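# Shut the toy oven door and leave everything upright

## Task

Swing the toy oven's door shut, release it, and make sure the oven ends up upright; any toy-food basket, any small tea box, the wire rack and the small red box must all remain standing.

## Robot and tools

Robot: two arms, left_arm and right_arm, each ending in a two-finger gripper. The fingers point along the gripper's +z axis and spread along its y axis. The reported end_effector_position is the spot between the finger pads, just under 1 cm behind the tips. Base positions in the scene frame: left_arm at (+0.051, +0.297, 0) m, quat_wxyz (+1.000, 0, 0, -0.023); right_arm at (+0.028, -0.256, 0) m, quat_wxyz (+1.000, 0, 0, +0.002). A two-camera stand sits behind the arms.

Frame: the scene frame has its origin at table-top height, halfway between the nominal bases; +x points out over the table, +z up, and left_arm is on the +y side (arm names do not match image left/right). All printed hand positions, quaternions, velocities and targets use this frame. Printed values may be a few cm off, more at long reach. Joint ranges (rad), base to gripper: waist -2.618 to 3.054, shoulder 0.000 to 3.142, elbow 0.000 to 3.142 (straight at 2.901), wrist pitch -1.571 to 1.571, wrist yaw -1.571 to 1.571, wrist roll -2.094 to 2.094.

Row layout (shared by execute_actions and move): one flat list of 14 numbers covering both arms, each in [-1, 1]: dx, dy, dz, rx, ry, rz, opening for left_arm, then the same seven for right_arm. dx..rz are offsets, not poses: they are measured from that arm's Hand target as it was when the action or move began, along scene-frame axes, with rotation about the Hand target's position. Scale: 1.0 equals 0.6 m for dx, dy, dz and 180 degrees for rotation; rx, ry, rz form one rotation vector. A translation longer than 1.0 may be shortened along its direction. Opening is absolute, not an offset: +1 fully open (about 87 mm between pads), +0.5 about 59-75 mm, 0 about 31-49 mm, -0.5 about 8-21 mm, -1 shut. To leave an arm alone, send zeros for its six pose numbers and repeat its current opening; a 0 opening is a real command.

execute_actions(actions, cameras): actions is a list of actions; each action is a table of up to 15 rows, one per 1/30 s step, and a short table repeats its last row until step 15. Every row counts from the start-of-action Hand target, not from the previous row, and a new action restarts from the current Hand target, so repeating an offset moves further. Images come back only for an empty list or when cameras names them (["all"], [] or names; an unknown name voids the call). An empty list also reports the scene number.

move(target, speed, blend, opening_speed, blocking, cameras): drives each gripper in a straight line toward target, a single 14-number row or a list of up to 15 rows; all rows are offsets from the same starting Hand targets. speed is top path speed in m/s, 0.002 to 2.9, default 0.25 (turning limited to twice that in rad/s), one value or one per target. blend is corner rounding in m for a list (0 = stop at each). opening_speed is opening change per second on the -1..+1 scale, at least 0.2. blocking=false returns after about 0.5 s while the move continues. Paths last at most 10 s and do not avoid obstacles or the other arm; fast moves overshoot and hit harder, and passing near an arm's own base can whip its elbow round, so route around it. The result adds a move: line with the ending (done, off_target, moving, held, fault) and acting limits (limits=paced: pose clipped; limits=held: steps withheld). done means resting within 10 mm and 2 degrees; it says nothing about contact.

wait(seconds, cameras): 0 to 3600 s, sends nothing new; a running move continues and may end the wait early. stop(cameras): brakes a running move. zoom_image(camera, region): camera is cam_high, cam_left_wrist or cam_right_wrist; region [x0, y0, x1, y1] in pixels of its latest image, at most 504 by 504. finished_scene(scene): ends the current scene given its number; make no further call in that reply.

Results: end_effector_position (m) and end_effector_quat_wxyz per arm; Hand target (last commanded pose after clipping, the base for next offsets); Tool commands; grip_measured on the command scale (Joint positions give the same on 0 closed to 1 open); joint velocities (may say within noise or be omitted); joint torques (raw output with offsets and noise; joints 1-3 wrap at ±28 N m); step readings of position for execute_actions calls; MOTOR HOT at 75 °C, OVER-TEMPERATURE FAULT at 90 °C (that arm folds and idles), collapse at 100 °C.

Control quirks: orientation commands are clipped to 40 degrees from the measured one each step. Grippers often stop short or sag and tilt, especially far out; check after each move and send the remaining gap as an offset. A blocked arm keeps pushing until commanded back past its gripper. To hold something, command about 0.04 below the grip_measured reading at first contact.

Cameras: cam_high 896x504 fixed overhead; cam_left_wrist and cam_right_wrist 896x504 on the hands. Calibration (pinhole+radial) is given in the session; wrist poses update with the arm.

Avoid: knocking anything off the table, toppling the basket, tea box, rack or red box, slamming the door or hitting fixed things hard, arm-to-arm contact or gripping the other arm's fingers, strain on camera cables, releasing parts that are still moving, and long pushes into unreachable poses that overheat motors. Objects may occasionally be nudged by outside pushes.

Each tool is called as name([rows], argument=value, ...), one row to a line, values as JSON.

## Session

execute_actions(actions=[])

Scene clock: 0.00 s.
left_arm: end_effector_position=(+0.4271, +0.3216, +0.0365) grip_measured=+1.000 end_effector_quat_wxyz=(+0.519, -0.049, +0.849, +0.085) | right_arm: end_effector_position=(+0.3957, -0.2912, +0.0342) grip_measured=+1.000 end_effector_quat_wxyz=(+0.512, +0.064, +0.854, -0.070)
Joint positions: left_arm=[0.002 1.541 0.438 0.627 -0.235 -0.015 1] | right_arm=[-0.023 1.507 0.419 0.596 0.169 0.029 1]
Joint velocities: within noise
Joint torques (N m): no reading
Heat: left arm: 33 °C; right arm: 29 °C.
Hand target: left_arm +0.4310, +0.3215, +0.0428; +0.527, -0.050, +0.844, +0.084 | right_arm +0.4003, -0.2913, +0.0412; +0.521, +0.064, +0.848, -0.070
Tool commands: left_gripper/opening=+1.0 right_gripper/opening=+1.0
camera_calibration:
cam_left_wrist: T_world_to_cam=[[0.17195, -0.98109, -0.08882, 0.24279], [-0.96012, -0.14672, -0.23801, 0.48847], [0.22047, 0.1262, -0.96719, 0.04239]] pos_world=[0.41789, 0.30452, 0.17882]
cam_right_wrist: T_world_to_cam=[[-0.20962, -0.97722, 0.03313, -0.20215], [-0.95876, 0.19877, -0.20316, 0.46382], [0.19195, -0.07435, -0.97858, 0.08571]] pos_world=[0.38586, -0.28336, 0.1848]

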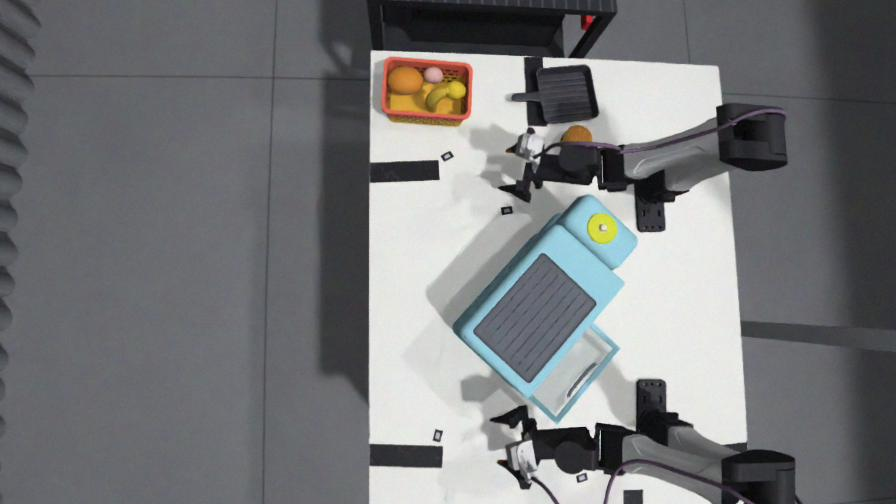

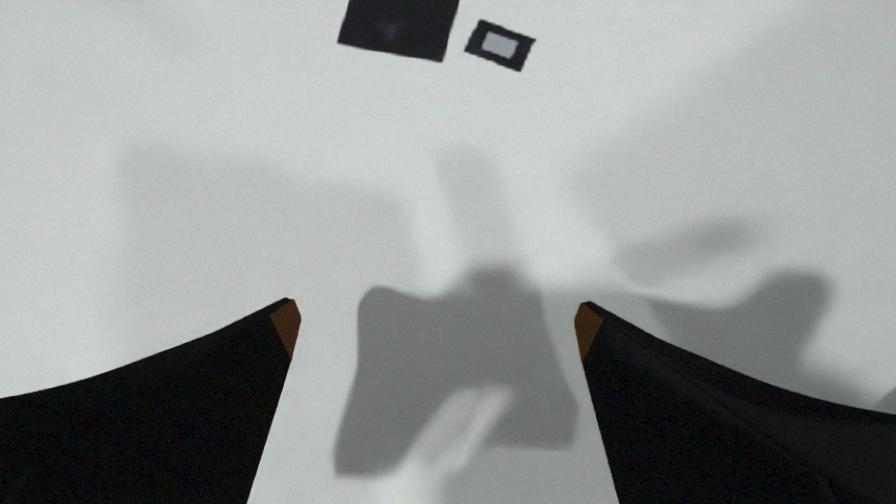

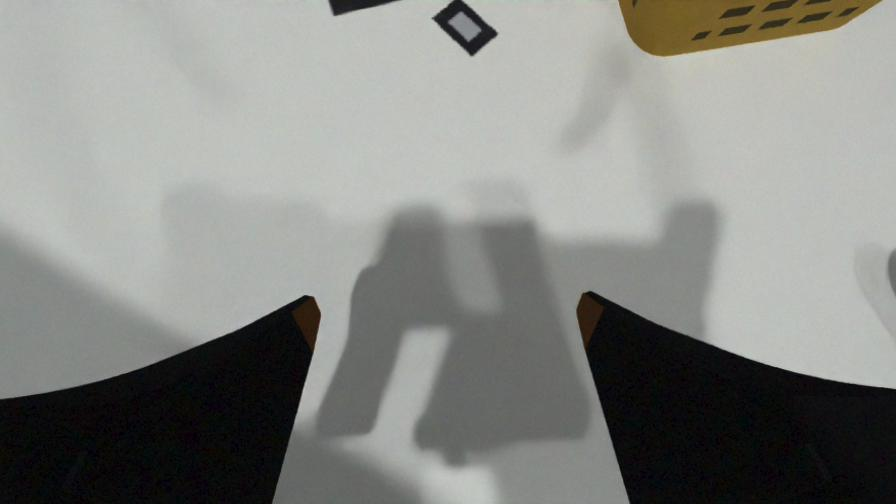

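move(target=[-0.125,-0.056,0,0,0,-0.317,-1,0,0,0,0,0,0,1], cameras=["all"])

Scene clock: 4.37 s.
left_arm: end_effector_position=(+0.3509, +0.2858, +0.0379) grip_measured=-0.999 end_effector_quat_wxyz=(+0.499, +0.356, +0.770, -0.176) | right_arm: end_effector_position=(+0.3957, -0.2912, +0.0342) grip_measured=+1.000 end_effector_quat_wxyz=(+0.512, +0.064, +0.854, -0.070)
Joint positions: left_arm=[0.443 1.401 0.455 0.05 0.973 0.896 0] | right_arm=[-0.023 1.507 0.419 0.596 0.169 0.029 1]
Joint torques (N m): left_arm=[0.51 -2.99 7.95 1.19 0.48 0.07] | right_arm=[-0.68 -5.55 7.69 2.2 -0.02 0.12]
Heat: left arm: 34 °C; right arm: 30 °C.
Hand target: left_arm +0.3560, +0.2879, +0.0428; +0.504, +0.359, +0.766, -0.178 | right_arm +0.4003, -0.2913, +0.0412; +0.521, +0.064, +0.848, -0.070
Off the commanded pose: left_arm 0.007 m, 1 deg | right_arm 0.008 m, 1 deg.
move: done
cam_left_wrist: T_world_to_cam=[[-0.72391, -0.68522, -0.08016, 0.45039], [-0.65196, 0.71747, -0.24531, 0.05545], [0.2256, -0.12532, -0.96613, 0.13511]] pos_world=[0.33171, 0.28577, 0.18024]
cam_right_wrist: T_world_to_cam=[[-0.20962, -0.97722, 0.03313, -0.20215], [-0.95876, 0.19877, -0.20316, 0.46382], [0.19195, -0.07435, -0.97858, 0.08571]] pos_world=[0.38586, -0.28336, 0.1848]

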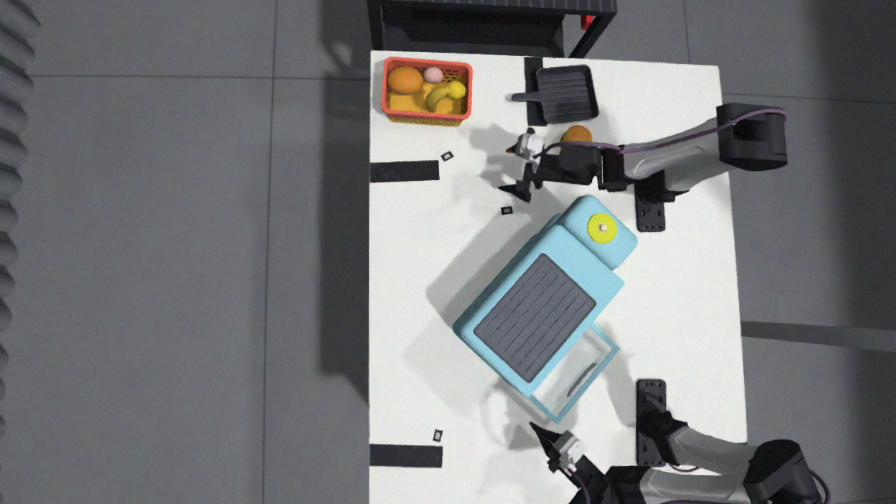

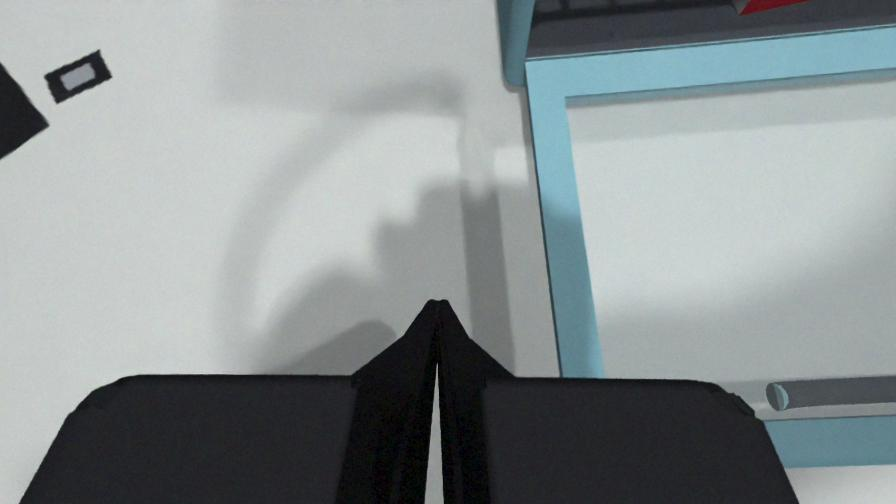

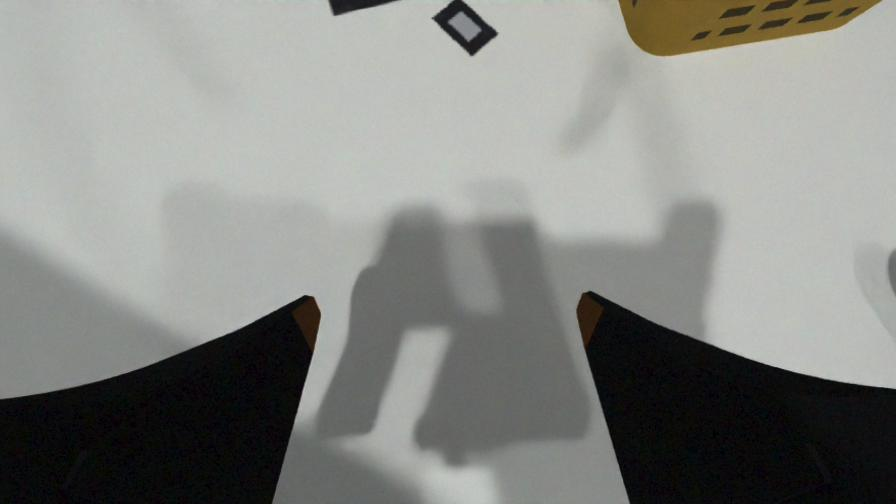

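move([
  [-0.025,0.013,-0.042,0,0,0,-1,0,0,0,0,0,0,1],
  [-0.098,-0.065,-0.042,0,0,0,-1,0,0,0,0,0,0,1],
], speed=0.12, blend=[0.008,0], cameras=["cam_high","cam_left_wrist"])

Scene clock: 6.70 s.
left_arm: end_effector_position=(+0.3117, +0.2695, +0.0182) grip_measured=-1.000 end_effector_quat_wxyz=(+0.507, +0.356, +0.774, -0.131) | right_arm: end_effector_position=(+0.3957, -0.2912, +0.0342) grip_measured=+1.000 end_effector_quat_wxyz=(+0.512, +0.064, +0.854, -0.070)
Joint positions: left_arm=[0.391 1.187 0.194 0.217 0.871 0.823 0] | right_arm=[-0.023 1.507 0.419 0.596 0.169 0.029 1]
Joint torques (N m): left_arm=[-2 -3.25 3.55 1.19 0.92 -0.24] | right_arm=[-0.68 -5.55 7.69 2.2 -0.02 0.12]
Heat: left arm: 34 °C; right arm: 30 °C.
Hand target: left_arm +0.2973, +0.2489, +0.0176; +0.504, +0.359, +0.765, -0.178 | right_arm +0.4003, -0.2913, +0.0412; +0.521, +0.064, +0.848, -0.070
Off the commanded pose: left_arm 0.025 m, 6 deg | right_arm 0.008 m, 1 deg.
move: off_target (left_arm)
cam_left_wrist: T_world_to_cam=[[-0.68455, -0.71227, -0.15513, 0.40563], [-0.67724, 0.70014, -0.22617, 0.04899], [0.26971, -0.04977, -0.96166, 0.0887]] pos_world=[0.28693, 0.25903, 0.15931]

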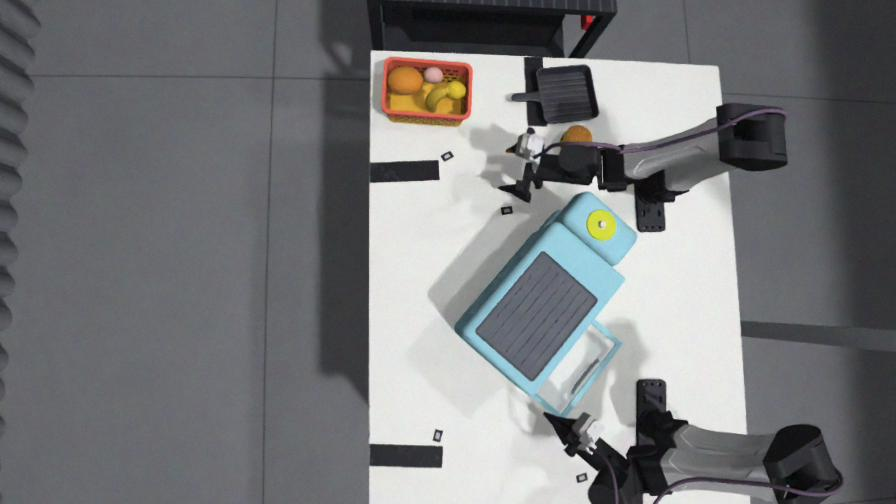

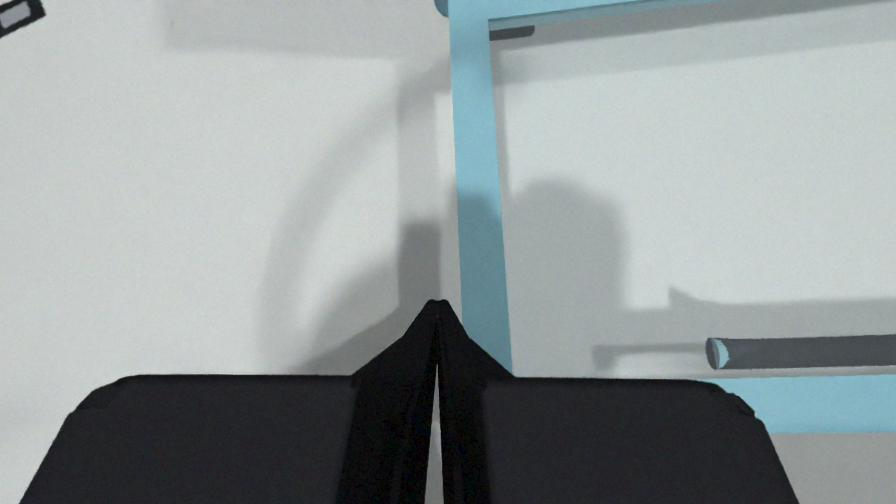

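move([
  [0.038,0.082,0,-0.035,-0.035,0,-1,0,0,0,0,0,0,1],
  [0.038,0.082,-0.01,-0.035,-0.035,0,-1,0,0,0,0,0,0,1],
  [-0.03,0.008,-0.01,-0.035,-0.035,0,-1,0,0,0,0,0,0,1],
], speed=0.12, blend=[0.005,0.004,0], cameras=["cam_high","cam_left_wrist"])

Scene clock: 9.43 s.
left_arm: end_effector_position=(+0.2915, +0.2720, +0.0104) grip_measured=-1.000 end_effector_quat_wxyz=(+0.564, +0.338, +0.736, -0.159) | right_arm: end_effector_position=(+0.3957, -0.2912, +0.0342) grip_measured=+1.000 end_effector_quat_wxyz=(+0.512, +0.064, +0.854, -0.070)
Joint positions: left_arm=[0.573 1.287 0.061 0.443 1.111 0.883 0] | right_arm=[-0.023 1.507 0.419 0.596 0.169 0.029 1]
Joint torques (N m): left_arm=[-1.63 -2.81 2.28 1.16 0.9 -0.14] | right_arm=[-0.68 -5.56 7.69 2.2 -0.02 0.12]
Heat: left arm: 34 °C; right arm: 30 °C.
Hand target: left_arm +0.2792, +0.2537, +0.0116; +0.564, +0.340, +0.726, -0.200 | right_arm +0.4003, -0.2913, +0.0412; +0.521, +0.064, +0.848, -0.070
Off the commanded pose: left_arm 0.022 m, 5 deg | right_arm 0.008 m, 1 deg.
move: off_target (left_arm); blend cut to 0.003 m at target 1, 0.003 m at target 2
cam_left_wrist: T_world_to_cam=[[-0.67835, -0.72068, -0.14305, 0.39274], [-0.63864, 0.67461, -0.37021, 0.02894], [0.3633, -0.15977, -0.91787, 0.08893]] pos_world=[0.25259, 0.27772, 0.14852]

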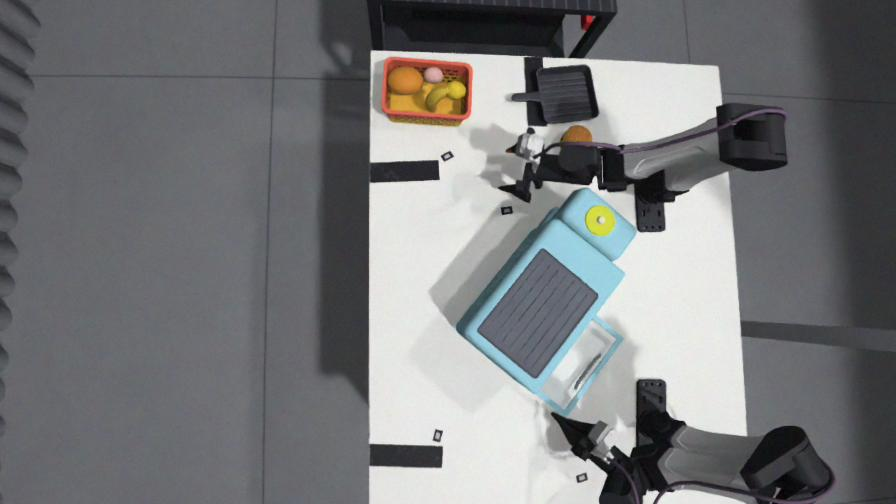

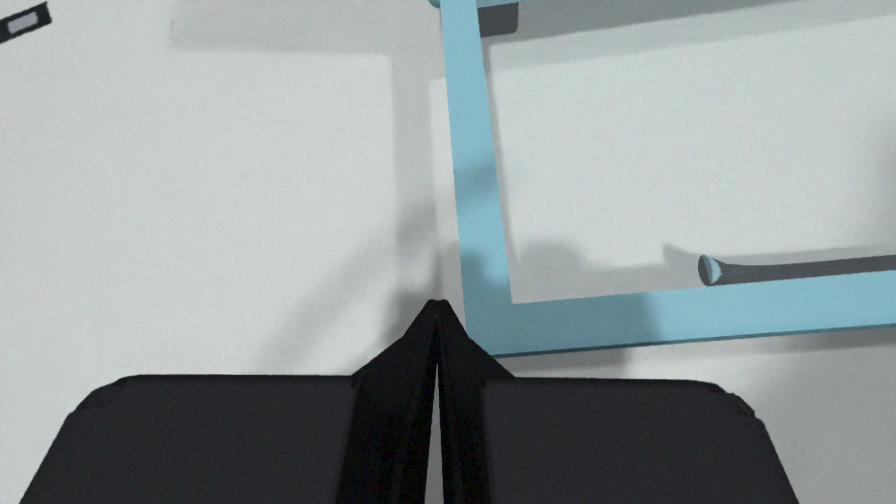

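move([
  [0.06,0.11,0.03,0,0,0,-1,0,0,0,0,0,0,1],
  [0.034,0.06,0.0,0.098,0.098,0,-1,0,0,0,0,0,0,1],
  [-0.017,0.0055,0.0,0.098,0.098,0,-1,0,0,0,0,0,0,1],
], speed=0.12, blend=[0.01,0.003,0], cameras=["cam_high","cam_left_wrist"])

Scene clock: 14.27 s.
left_arm: end_effector_position=(+0.2857, +0.2718, +0.0172) grip_measured=-1.000 end_effector_quat_wxyz=(+0.400, +0.389, +0.824, -0.098) | right_arm: end_effector_position=(+0.3957, -0.2912, +0.0342) grip_measured=+1.000 end_effector_quat_wxyz=(+0.512, +0.064, +0.854, -0.070)
Joint positions: left_arm=[0.27 1.035 0.317 -0.241 0.632 0.9 0] | right_arm=[-0.023 1.507 0.419 0.596 0.169 0.029 1]
Joint torques (N m): left_arm=[-1.51 -2.63 4.34 0.94 0.66 -0.18] | right_arm=[-0.68 -5.55 7.71 2.2 -0.02 0.12]
Heat: left arm: 34 °C; right arm: 31 °C.
Hand target: left_arm +0.2690, +0.2570, +0.0116; +0.388, +0.388, +0.825, -0.136 | right_arm +0.4003, -0.2913, +0.0412; +0.521, +0.064, +0.848, -0.070
Off the commanded pose: left_arm 0.023 m, 5 deg | right_arm 0.008 m, 1 deg.
move: off_target (left_arm)
cam_left_wrist: T_world_to_cam=[[-0.71873, -0.67998, -0.14507, 0.3901], [-0.68974, 0.72361, 0.02543, 0.02248], [0.08768, 0.11834, -0.98909, 0.10173]] pos_world=[0.28696, 0.23695, 0.15665]

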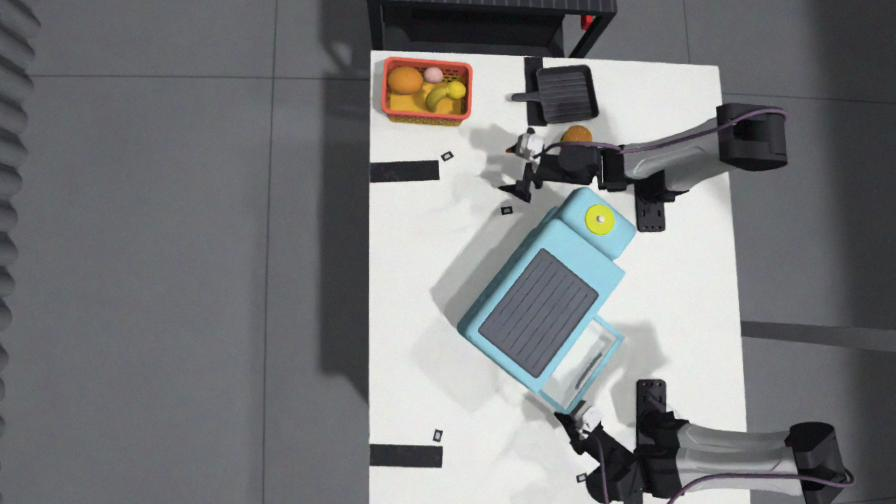

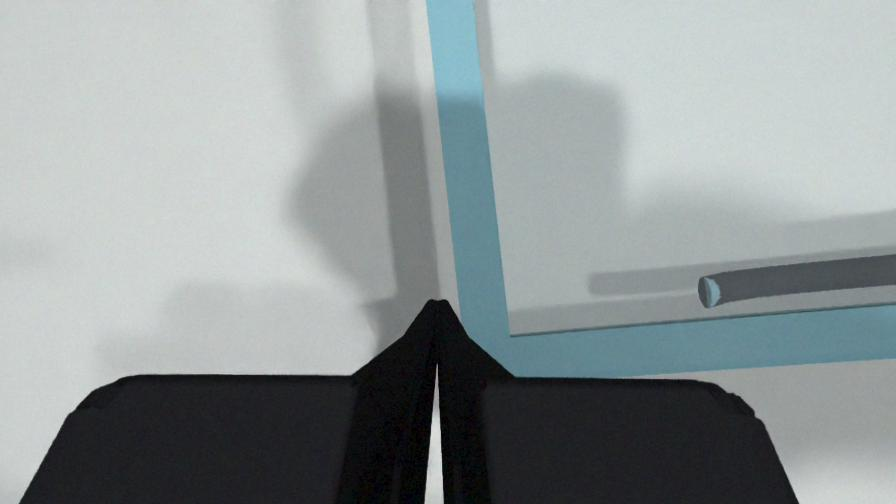

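move([
  [0.052,0.05,0.07,0,0,0,-1,0,0,0,0,0,0,1],
  [0.033,-0.022,0.15,0.059,0.059,0,-1,0,0,0,0,0,0,1],
], speed=0.2, blend=[0.02,0])

move(target=[0,0,0,0,0,0,0.35,0,0,0,0,0,0,1], cameras=["cam_left_wrist"])

Scene clock: 16.60 s.
left_arm: end_effector_position=(+0.2856, +0.2430, +0.0963) grip_measured=-1.000 end_effector_quat_wxyz=(+0.274, +0.408, +0.865, -0.100) | right_arm: end_effector_position=(+0.3957, -0.2912, +0.0342) grip_measured=+1.000 end_effector_quat_wxyz=(+0.512, +0.064, +0.854, -0.070)
Joint positions: left_arm=[-0.018 1.11 0.795 -0.791 0.38 0.727 0] | right_arm=[-0.023 1.507 0.419 0.596 0.169 0.029 1]
Joint torques (N m): left_arm=[-0.54 -1.88 9.28 1.08 -0.02 -0.05] | right_arm=[-0.68 -5.55 7.71 2.2 -0.02 0.12]
Heat: left arm: 34 °C; right arm: 31 °C.
Hand target: left_arm +0.2888, +0.2438, +0.1016; +0.272, +0.408, +0.866, -0.094 | right_arm +0.4003, -0.2913, +0.0412; +0.521, +0.064, +0.848, -0.070
Off the commanded pose: left_arm 0.006 m, 1 deg | right_arm 0.008 m, 1 deg.
move: done

Scene clock: 17.10 s.
left_arm: end_effector_position=(+0.2855, +0.2431, +0.0962) grip_measured=+0.350 end_effector_quat_wxyz=(+0.274, +0.408, +0.865, -0.100) | right_arm: end_effector_position=(+0.3957, -0.2912, +0.0342) grip_measured=+1.000 end_effector_quat_wxyz=(+0.512, +0.064, +0.854, -0.070)
Joint positions: left_arm=[-0.018 1.11 0.795 -0.791 0.38 0.726 0.675] | right_arm=[-0.023 1.507 0.419 0.596 0.169 0.029 1]
Joint torques (N m): left_arm=[-0.58 -1.87 9.31 1.09 -0.02 -0.06] | right_arm=[-0.68 -5.56 7.69 2.2 -0.02 0.12]
Heat: left arm: 34 °C; right arm: 31 °C.
Hand target: left_arm +0.2888, +0.2437, +0.1016; +0.272, +0.408, +0.867, -0.094 | right_arm +0.4003, -0.2913, +0.0412; +0.521, +0.064, +0.848, -0.070
Off the commanded pose: left_arm 0.006 m, 1 deg | right_arm 0.008 m, 1 deg.
move: done
cam_left_wrist: T_world_to_cam=[[-0.75949, -0.64887, -0.04635, 0.37643], [-0.63465, 0.72343, 0.27176, 0.00163], [-0.14281, 0.23582, -0.96125, 0.21786]] pos_world=[0.31804, 0.1917, 0.22642]

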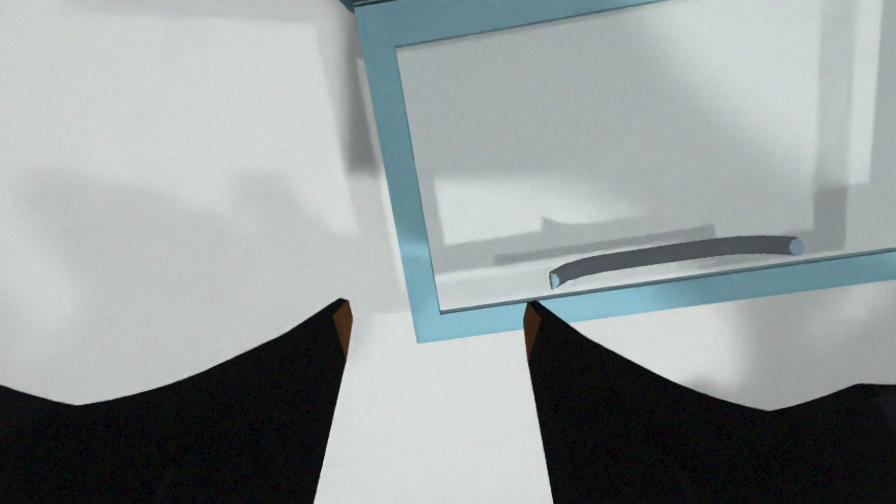

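move([
  [-0.095,0.037,-0.033,-0.059,-0.059,0,-1,0,0,0,0,0,0,1],
  [-0.095,0.037,-0.1475,-0.059,-0.059,0,-1,0,0,0,0,0,0,1],
  [-0.055,0.0,-0.1475,-0.059,-0.059,0,-1,0,0,0,0,0,0,1],
], speed=0.12, blend=[0.015,0.003,0], cameras=["cam_high","cam_left_wrist"])

Scene clock: 20.60 s.
left_arm: end_effector_position=(+0.2376, +0.2427, +0.0097) grip_measured=-1.000 end_effector_quat_wxyz=(+0.361, +0.378, +0.838, -0.156) | right_arm: end_effector_position=(+0.3957, -0.2912, +0.0342) grip_measured=+1.000 end_effector_quat_wxyz=(+0.512, +0.064, +0.854, -0.070)
Joint positions: left_arm=[0.189 0.857 0.259 -0.442 0.643 0.811 0] | right_arm=[-0.023 1.507 0.419 0.596 0.169 0.029 1]
Joint torques (N m): left_arm=[-0.72 -0.21 6.19 2.12 0.14 -0.02] | right_arm=[-0.69 -5.55 7.69 2.2 -0.02 0.12]
Heat: left arm: 35 °C; right arm: 31 °C.
Hand target: left_arm +0.2558, +0.2438, +0.0131; +0.388, +0.388, +0.825, -0.136 | right_arm +0.4003, -0.2913, +0.0412; +0.521, +0.064, +0.848, -0.070
Off the commanded pose: left_arm 0.019 m, 4 deg | right_arm 0.008 m, 1 deg.
move: off_target (left_arm)
cam_left_wrist: T_world_to_cam=[[-0.74555, -0.66641, -0.00775, 0.33636], [-0.66571, 0.74412, 0.05589, -0.00049], [-0.03148, 0.04683, -0.99841, 0.14774]] pos_world=[0.2551, 0.2176, 0.15014]

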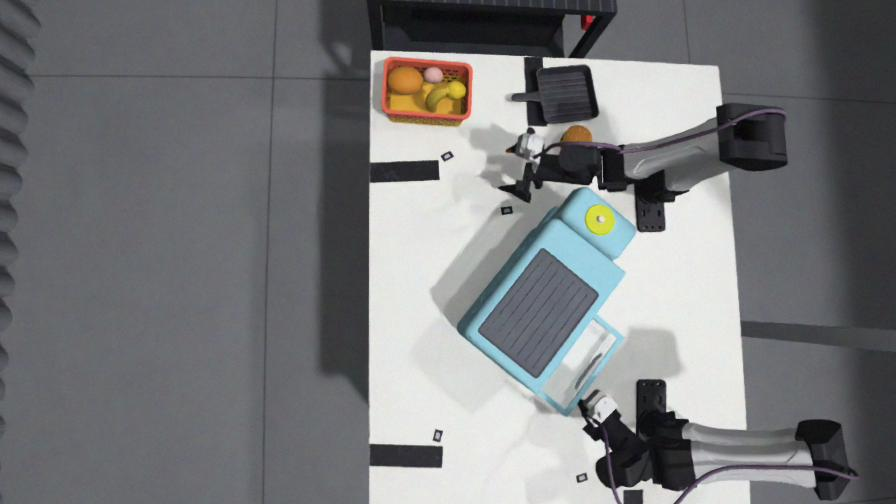

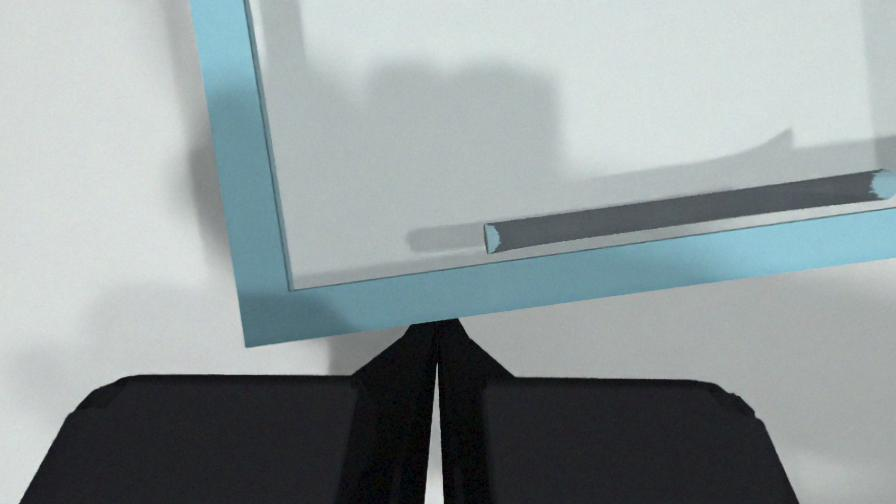

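move([
  [-0.003,-0.027,0.108,0,0,0,-1,0,0,0,0,0,0,1],
  [0.045,-0.072,0.225,-0.08,-0.08,0,-1,0,0,0,0,0,0,1],
], speed=0.12, blend=[0.02,0], cameras=["cam_high","cam_left_wrist"])

Scene clock: 23.73 s.
left_arm: end_effector_position=(+0.2763, +0.2039, +0.1355) grip_measured=-1.000 end_effector_quat_wxyz=(+0.514, +0.342, +0.763, -0.190) | right_arm: end_effector_position=(+0.3957, -0.2912, +0.0342) grip_measured=+1.000 end_effector_quat_wxyz=(+0.512, +0.064, +0.854, -0.070)
Joint positions: left_arm=[0.091 0.626 0.446 -0.388 0.736 0.471 0] | right_arm=[-0.023 1.507 0.419 0.596 0.169 0.029 1]
Joint torques (N m): left_arm=[-0.42 -0.02 8.38 2.16 0.26 -0.02] | right_arm=[-0.68 -5.55 7.71 2.2 -0.02 0.12]
Heat: left arm: 35 °C; right arm: 31 °C.
Hand target: left_arm +0.2829, +0.2006, +0.1481; +0.533, +0.350, +0.747, -0.188 | right_arm +0.4003, -0.2913, +0.0412; +0.521, +0.064, +0.848, -0.070
Off the commanded pose: left_arm 0.015 m, 3 deg | right_arm 0.008 m, 1 deg.
move: off_target (left_arm)
cam_left_wrist: T_world_to_cam=[[-0.71796, -0.69376, -0.05683, 0.34497], [-0.653, 0.69956, -0.29019, 0.09959], [0.24108, -0.17124, -0.95528, 0.23961]] pos_world=[0.25494, 0.21069, 0.2774]

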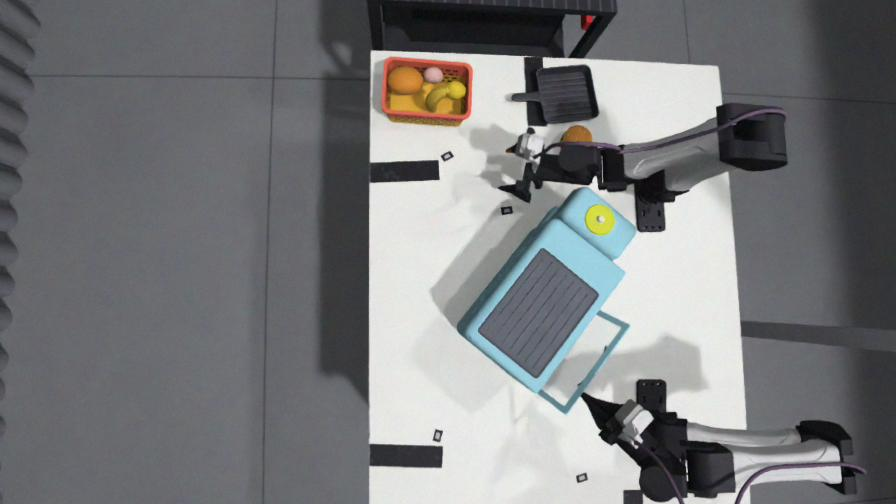

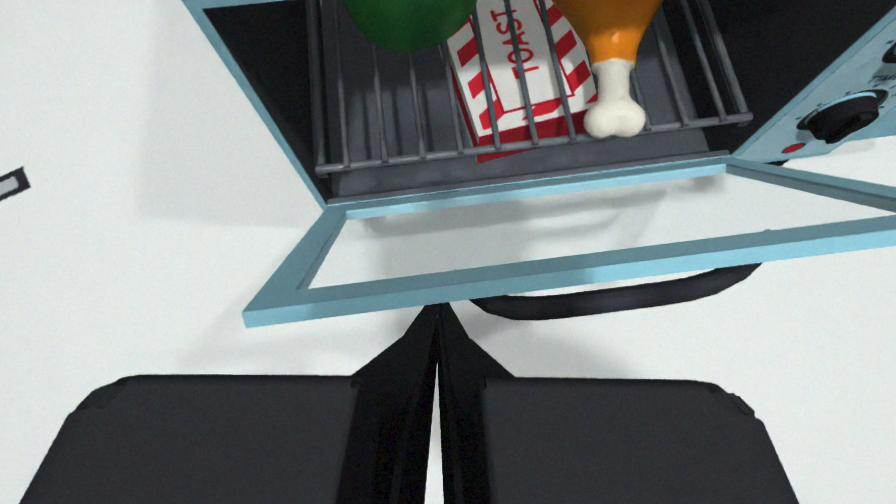

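move([
  [0.06,-0.057,0.04,0,0,0,-1,0,0,0,0,0,0,1],
  [0.146,-0.137,0.02,0,0,0,-1,0,0,0,0,0,0,1],
], speed=0.12, blend=[0.02,0], cameras=["cam_high","cam_left_wrist"])

Scene clock: 25.60 s.
left_arm: end_effector_position=(+0.3498, +0.1388, +0.1316) grip_measured=-1.000 end_effector_quat_wxyz=(+0.487, +0.339, +0.785, -0.178) | right_arm: end_effector_position=(+0.3957, -0.2912, +0.0342) grip_measured=+1.000 end_effector_quat_wxyz=(+0.512, +0.064, +0.854, -0.070)
Joint positions: left_arm=[-0.279 1.1 0.61 -0.031 0.381 0.267 0] | right_arm=[-0.023 1.507 0.419 0.596 0.169 0.029 1]
Joint torques (N m): left_arm=[-2.04 -1.22 10.78 2.96 0.22 -0.05] | right_arm=[-0.68 -5.55 7.69 2.2 -0.02 0.12]
Heat: left arm: 35 °C; right arm: 31 °C.
Hand target: left_arm +0.3704, +0.1183, +0.1601; +0.533, +0.350, +0.747, -0.188 | right_arm +0.4003, -0.2913, +0.0412; +0.521, +0.064, +0.848, -0.070
Off the commanded pose: left_arm 0.041 m, 7 deg | right_arm 0.008 m, 1 deg.
move: off_target (left_arm)
cam_left_wrist: T_world_to_cam=[[-0.70544, -0.70726, -0.04615, 0.34854], [-0.68302, 0.69576, -0.22226, 0.19408], [0.18931, -0.12527, -0.97389, 0.22116]] pos_world=[0.33657, 0.13918, 0.27461]

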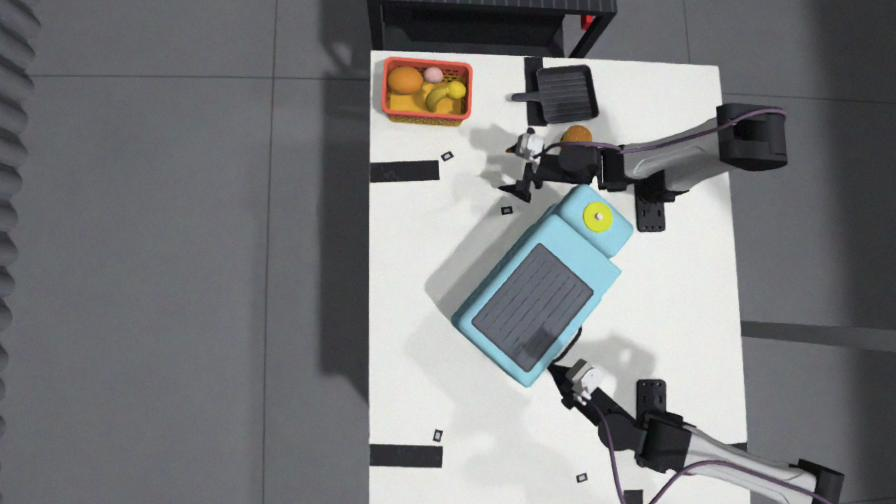

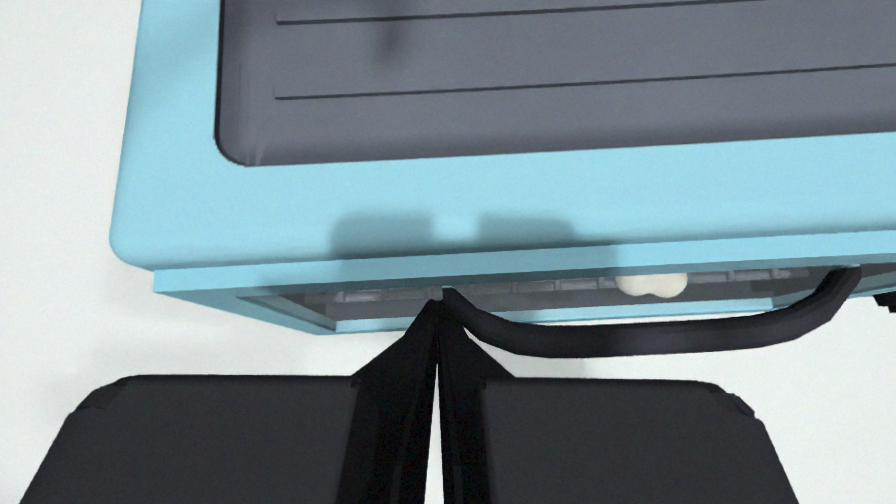

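Closed. Retreat.

move(target=[-0.13,0.125,-0.03,0,0,0,-1,0,0,0,0,0,0,1], cameras=["cam_high","cam_left_wrist"])

Scene clock: 27.13 s.
left_arm: end_effector_position=(+0.2950, +0.1934, +0.1423) grip_measured=-1.000 end_effector_quat_wxyz=(+0.534, +0.347, +0.748, -0.185) | right_arm: end_effector_position=(+0.3957, -0.2912, +0.0342) grip_measured=+1.000 end_effector_quat_wxyz=(+0.512, +0.064, +0.854, -0.070)
Joint positions: left_arm=[0.017 0.688 0.437 -0.231 0.68 0.418 0] | right_arm=[-0.023 1.507 0.419 0.596 0.169 0.029 1]
Joint torques (N m): left_arm=[0.59 -1.01 7.1 1.71 0.22 0.06] | right_arm=[-0.69 -5.55 7.71 2.2 -0.02 0.12]
Heat: left arm: 35 °C; right arm: 31 °C.
Hand target: left_arm +0.2924, +0.1934, +0.1420; +0.533, +0.350, +0.747, -0.188 | right_arm +0.4003, -0.2913, +0.0412; +0.521, +0.064, +0.848, -0.070
Off the commanded pose: left_arm 0.003 m, 1 deg | right_arm 0.008 m, 1 deg.
move: done
cam_left_wrist: T_world_to_cam=[[-0.71769, -0.69066, -0.08892, 0.35537], [-0.63363, 0.70066, -0.32799, 0.12057], [0.28883, -0.17906, -0.94049, 0.22511]] pos_world=[0.26642, 0.20127, 0.28285]

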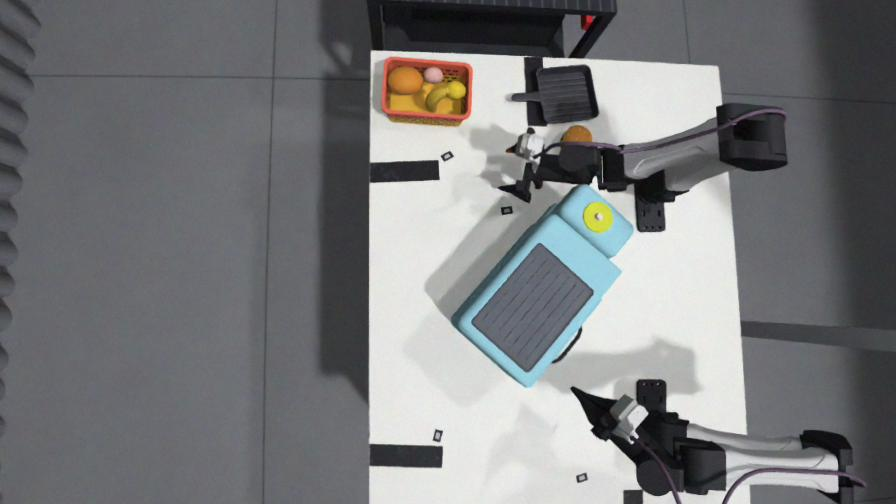

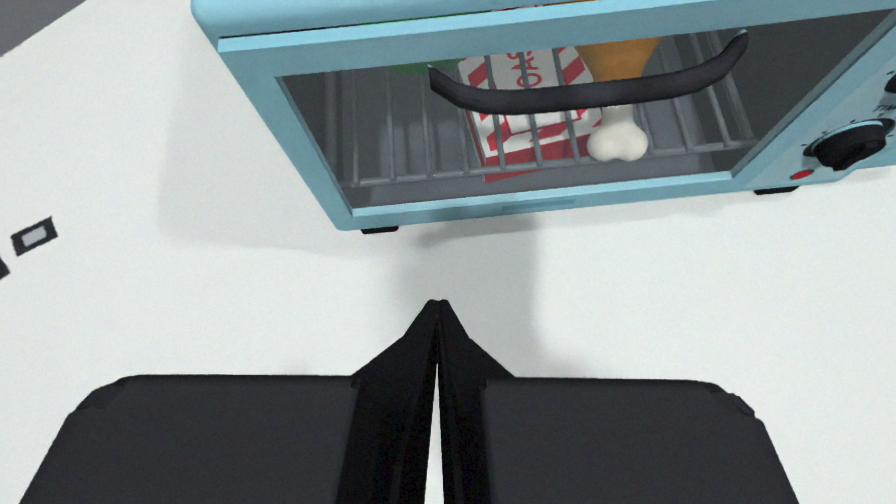

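finished_scene(scene=3)

The scene is finished: the task was done.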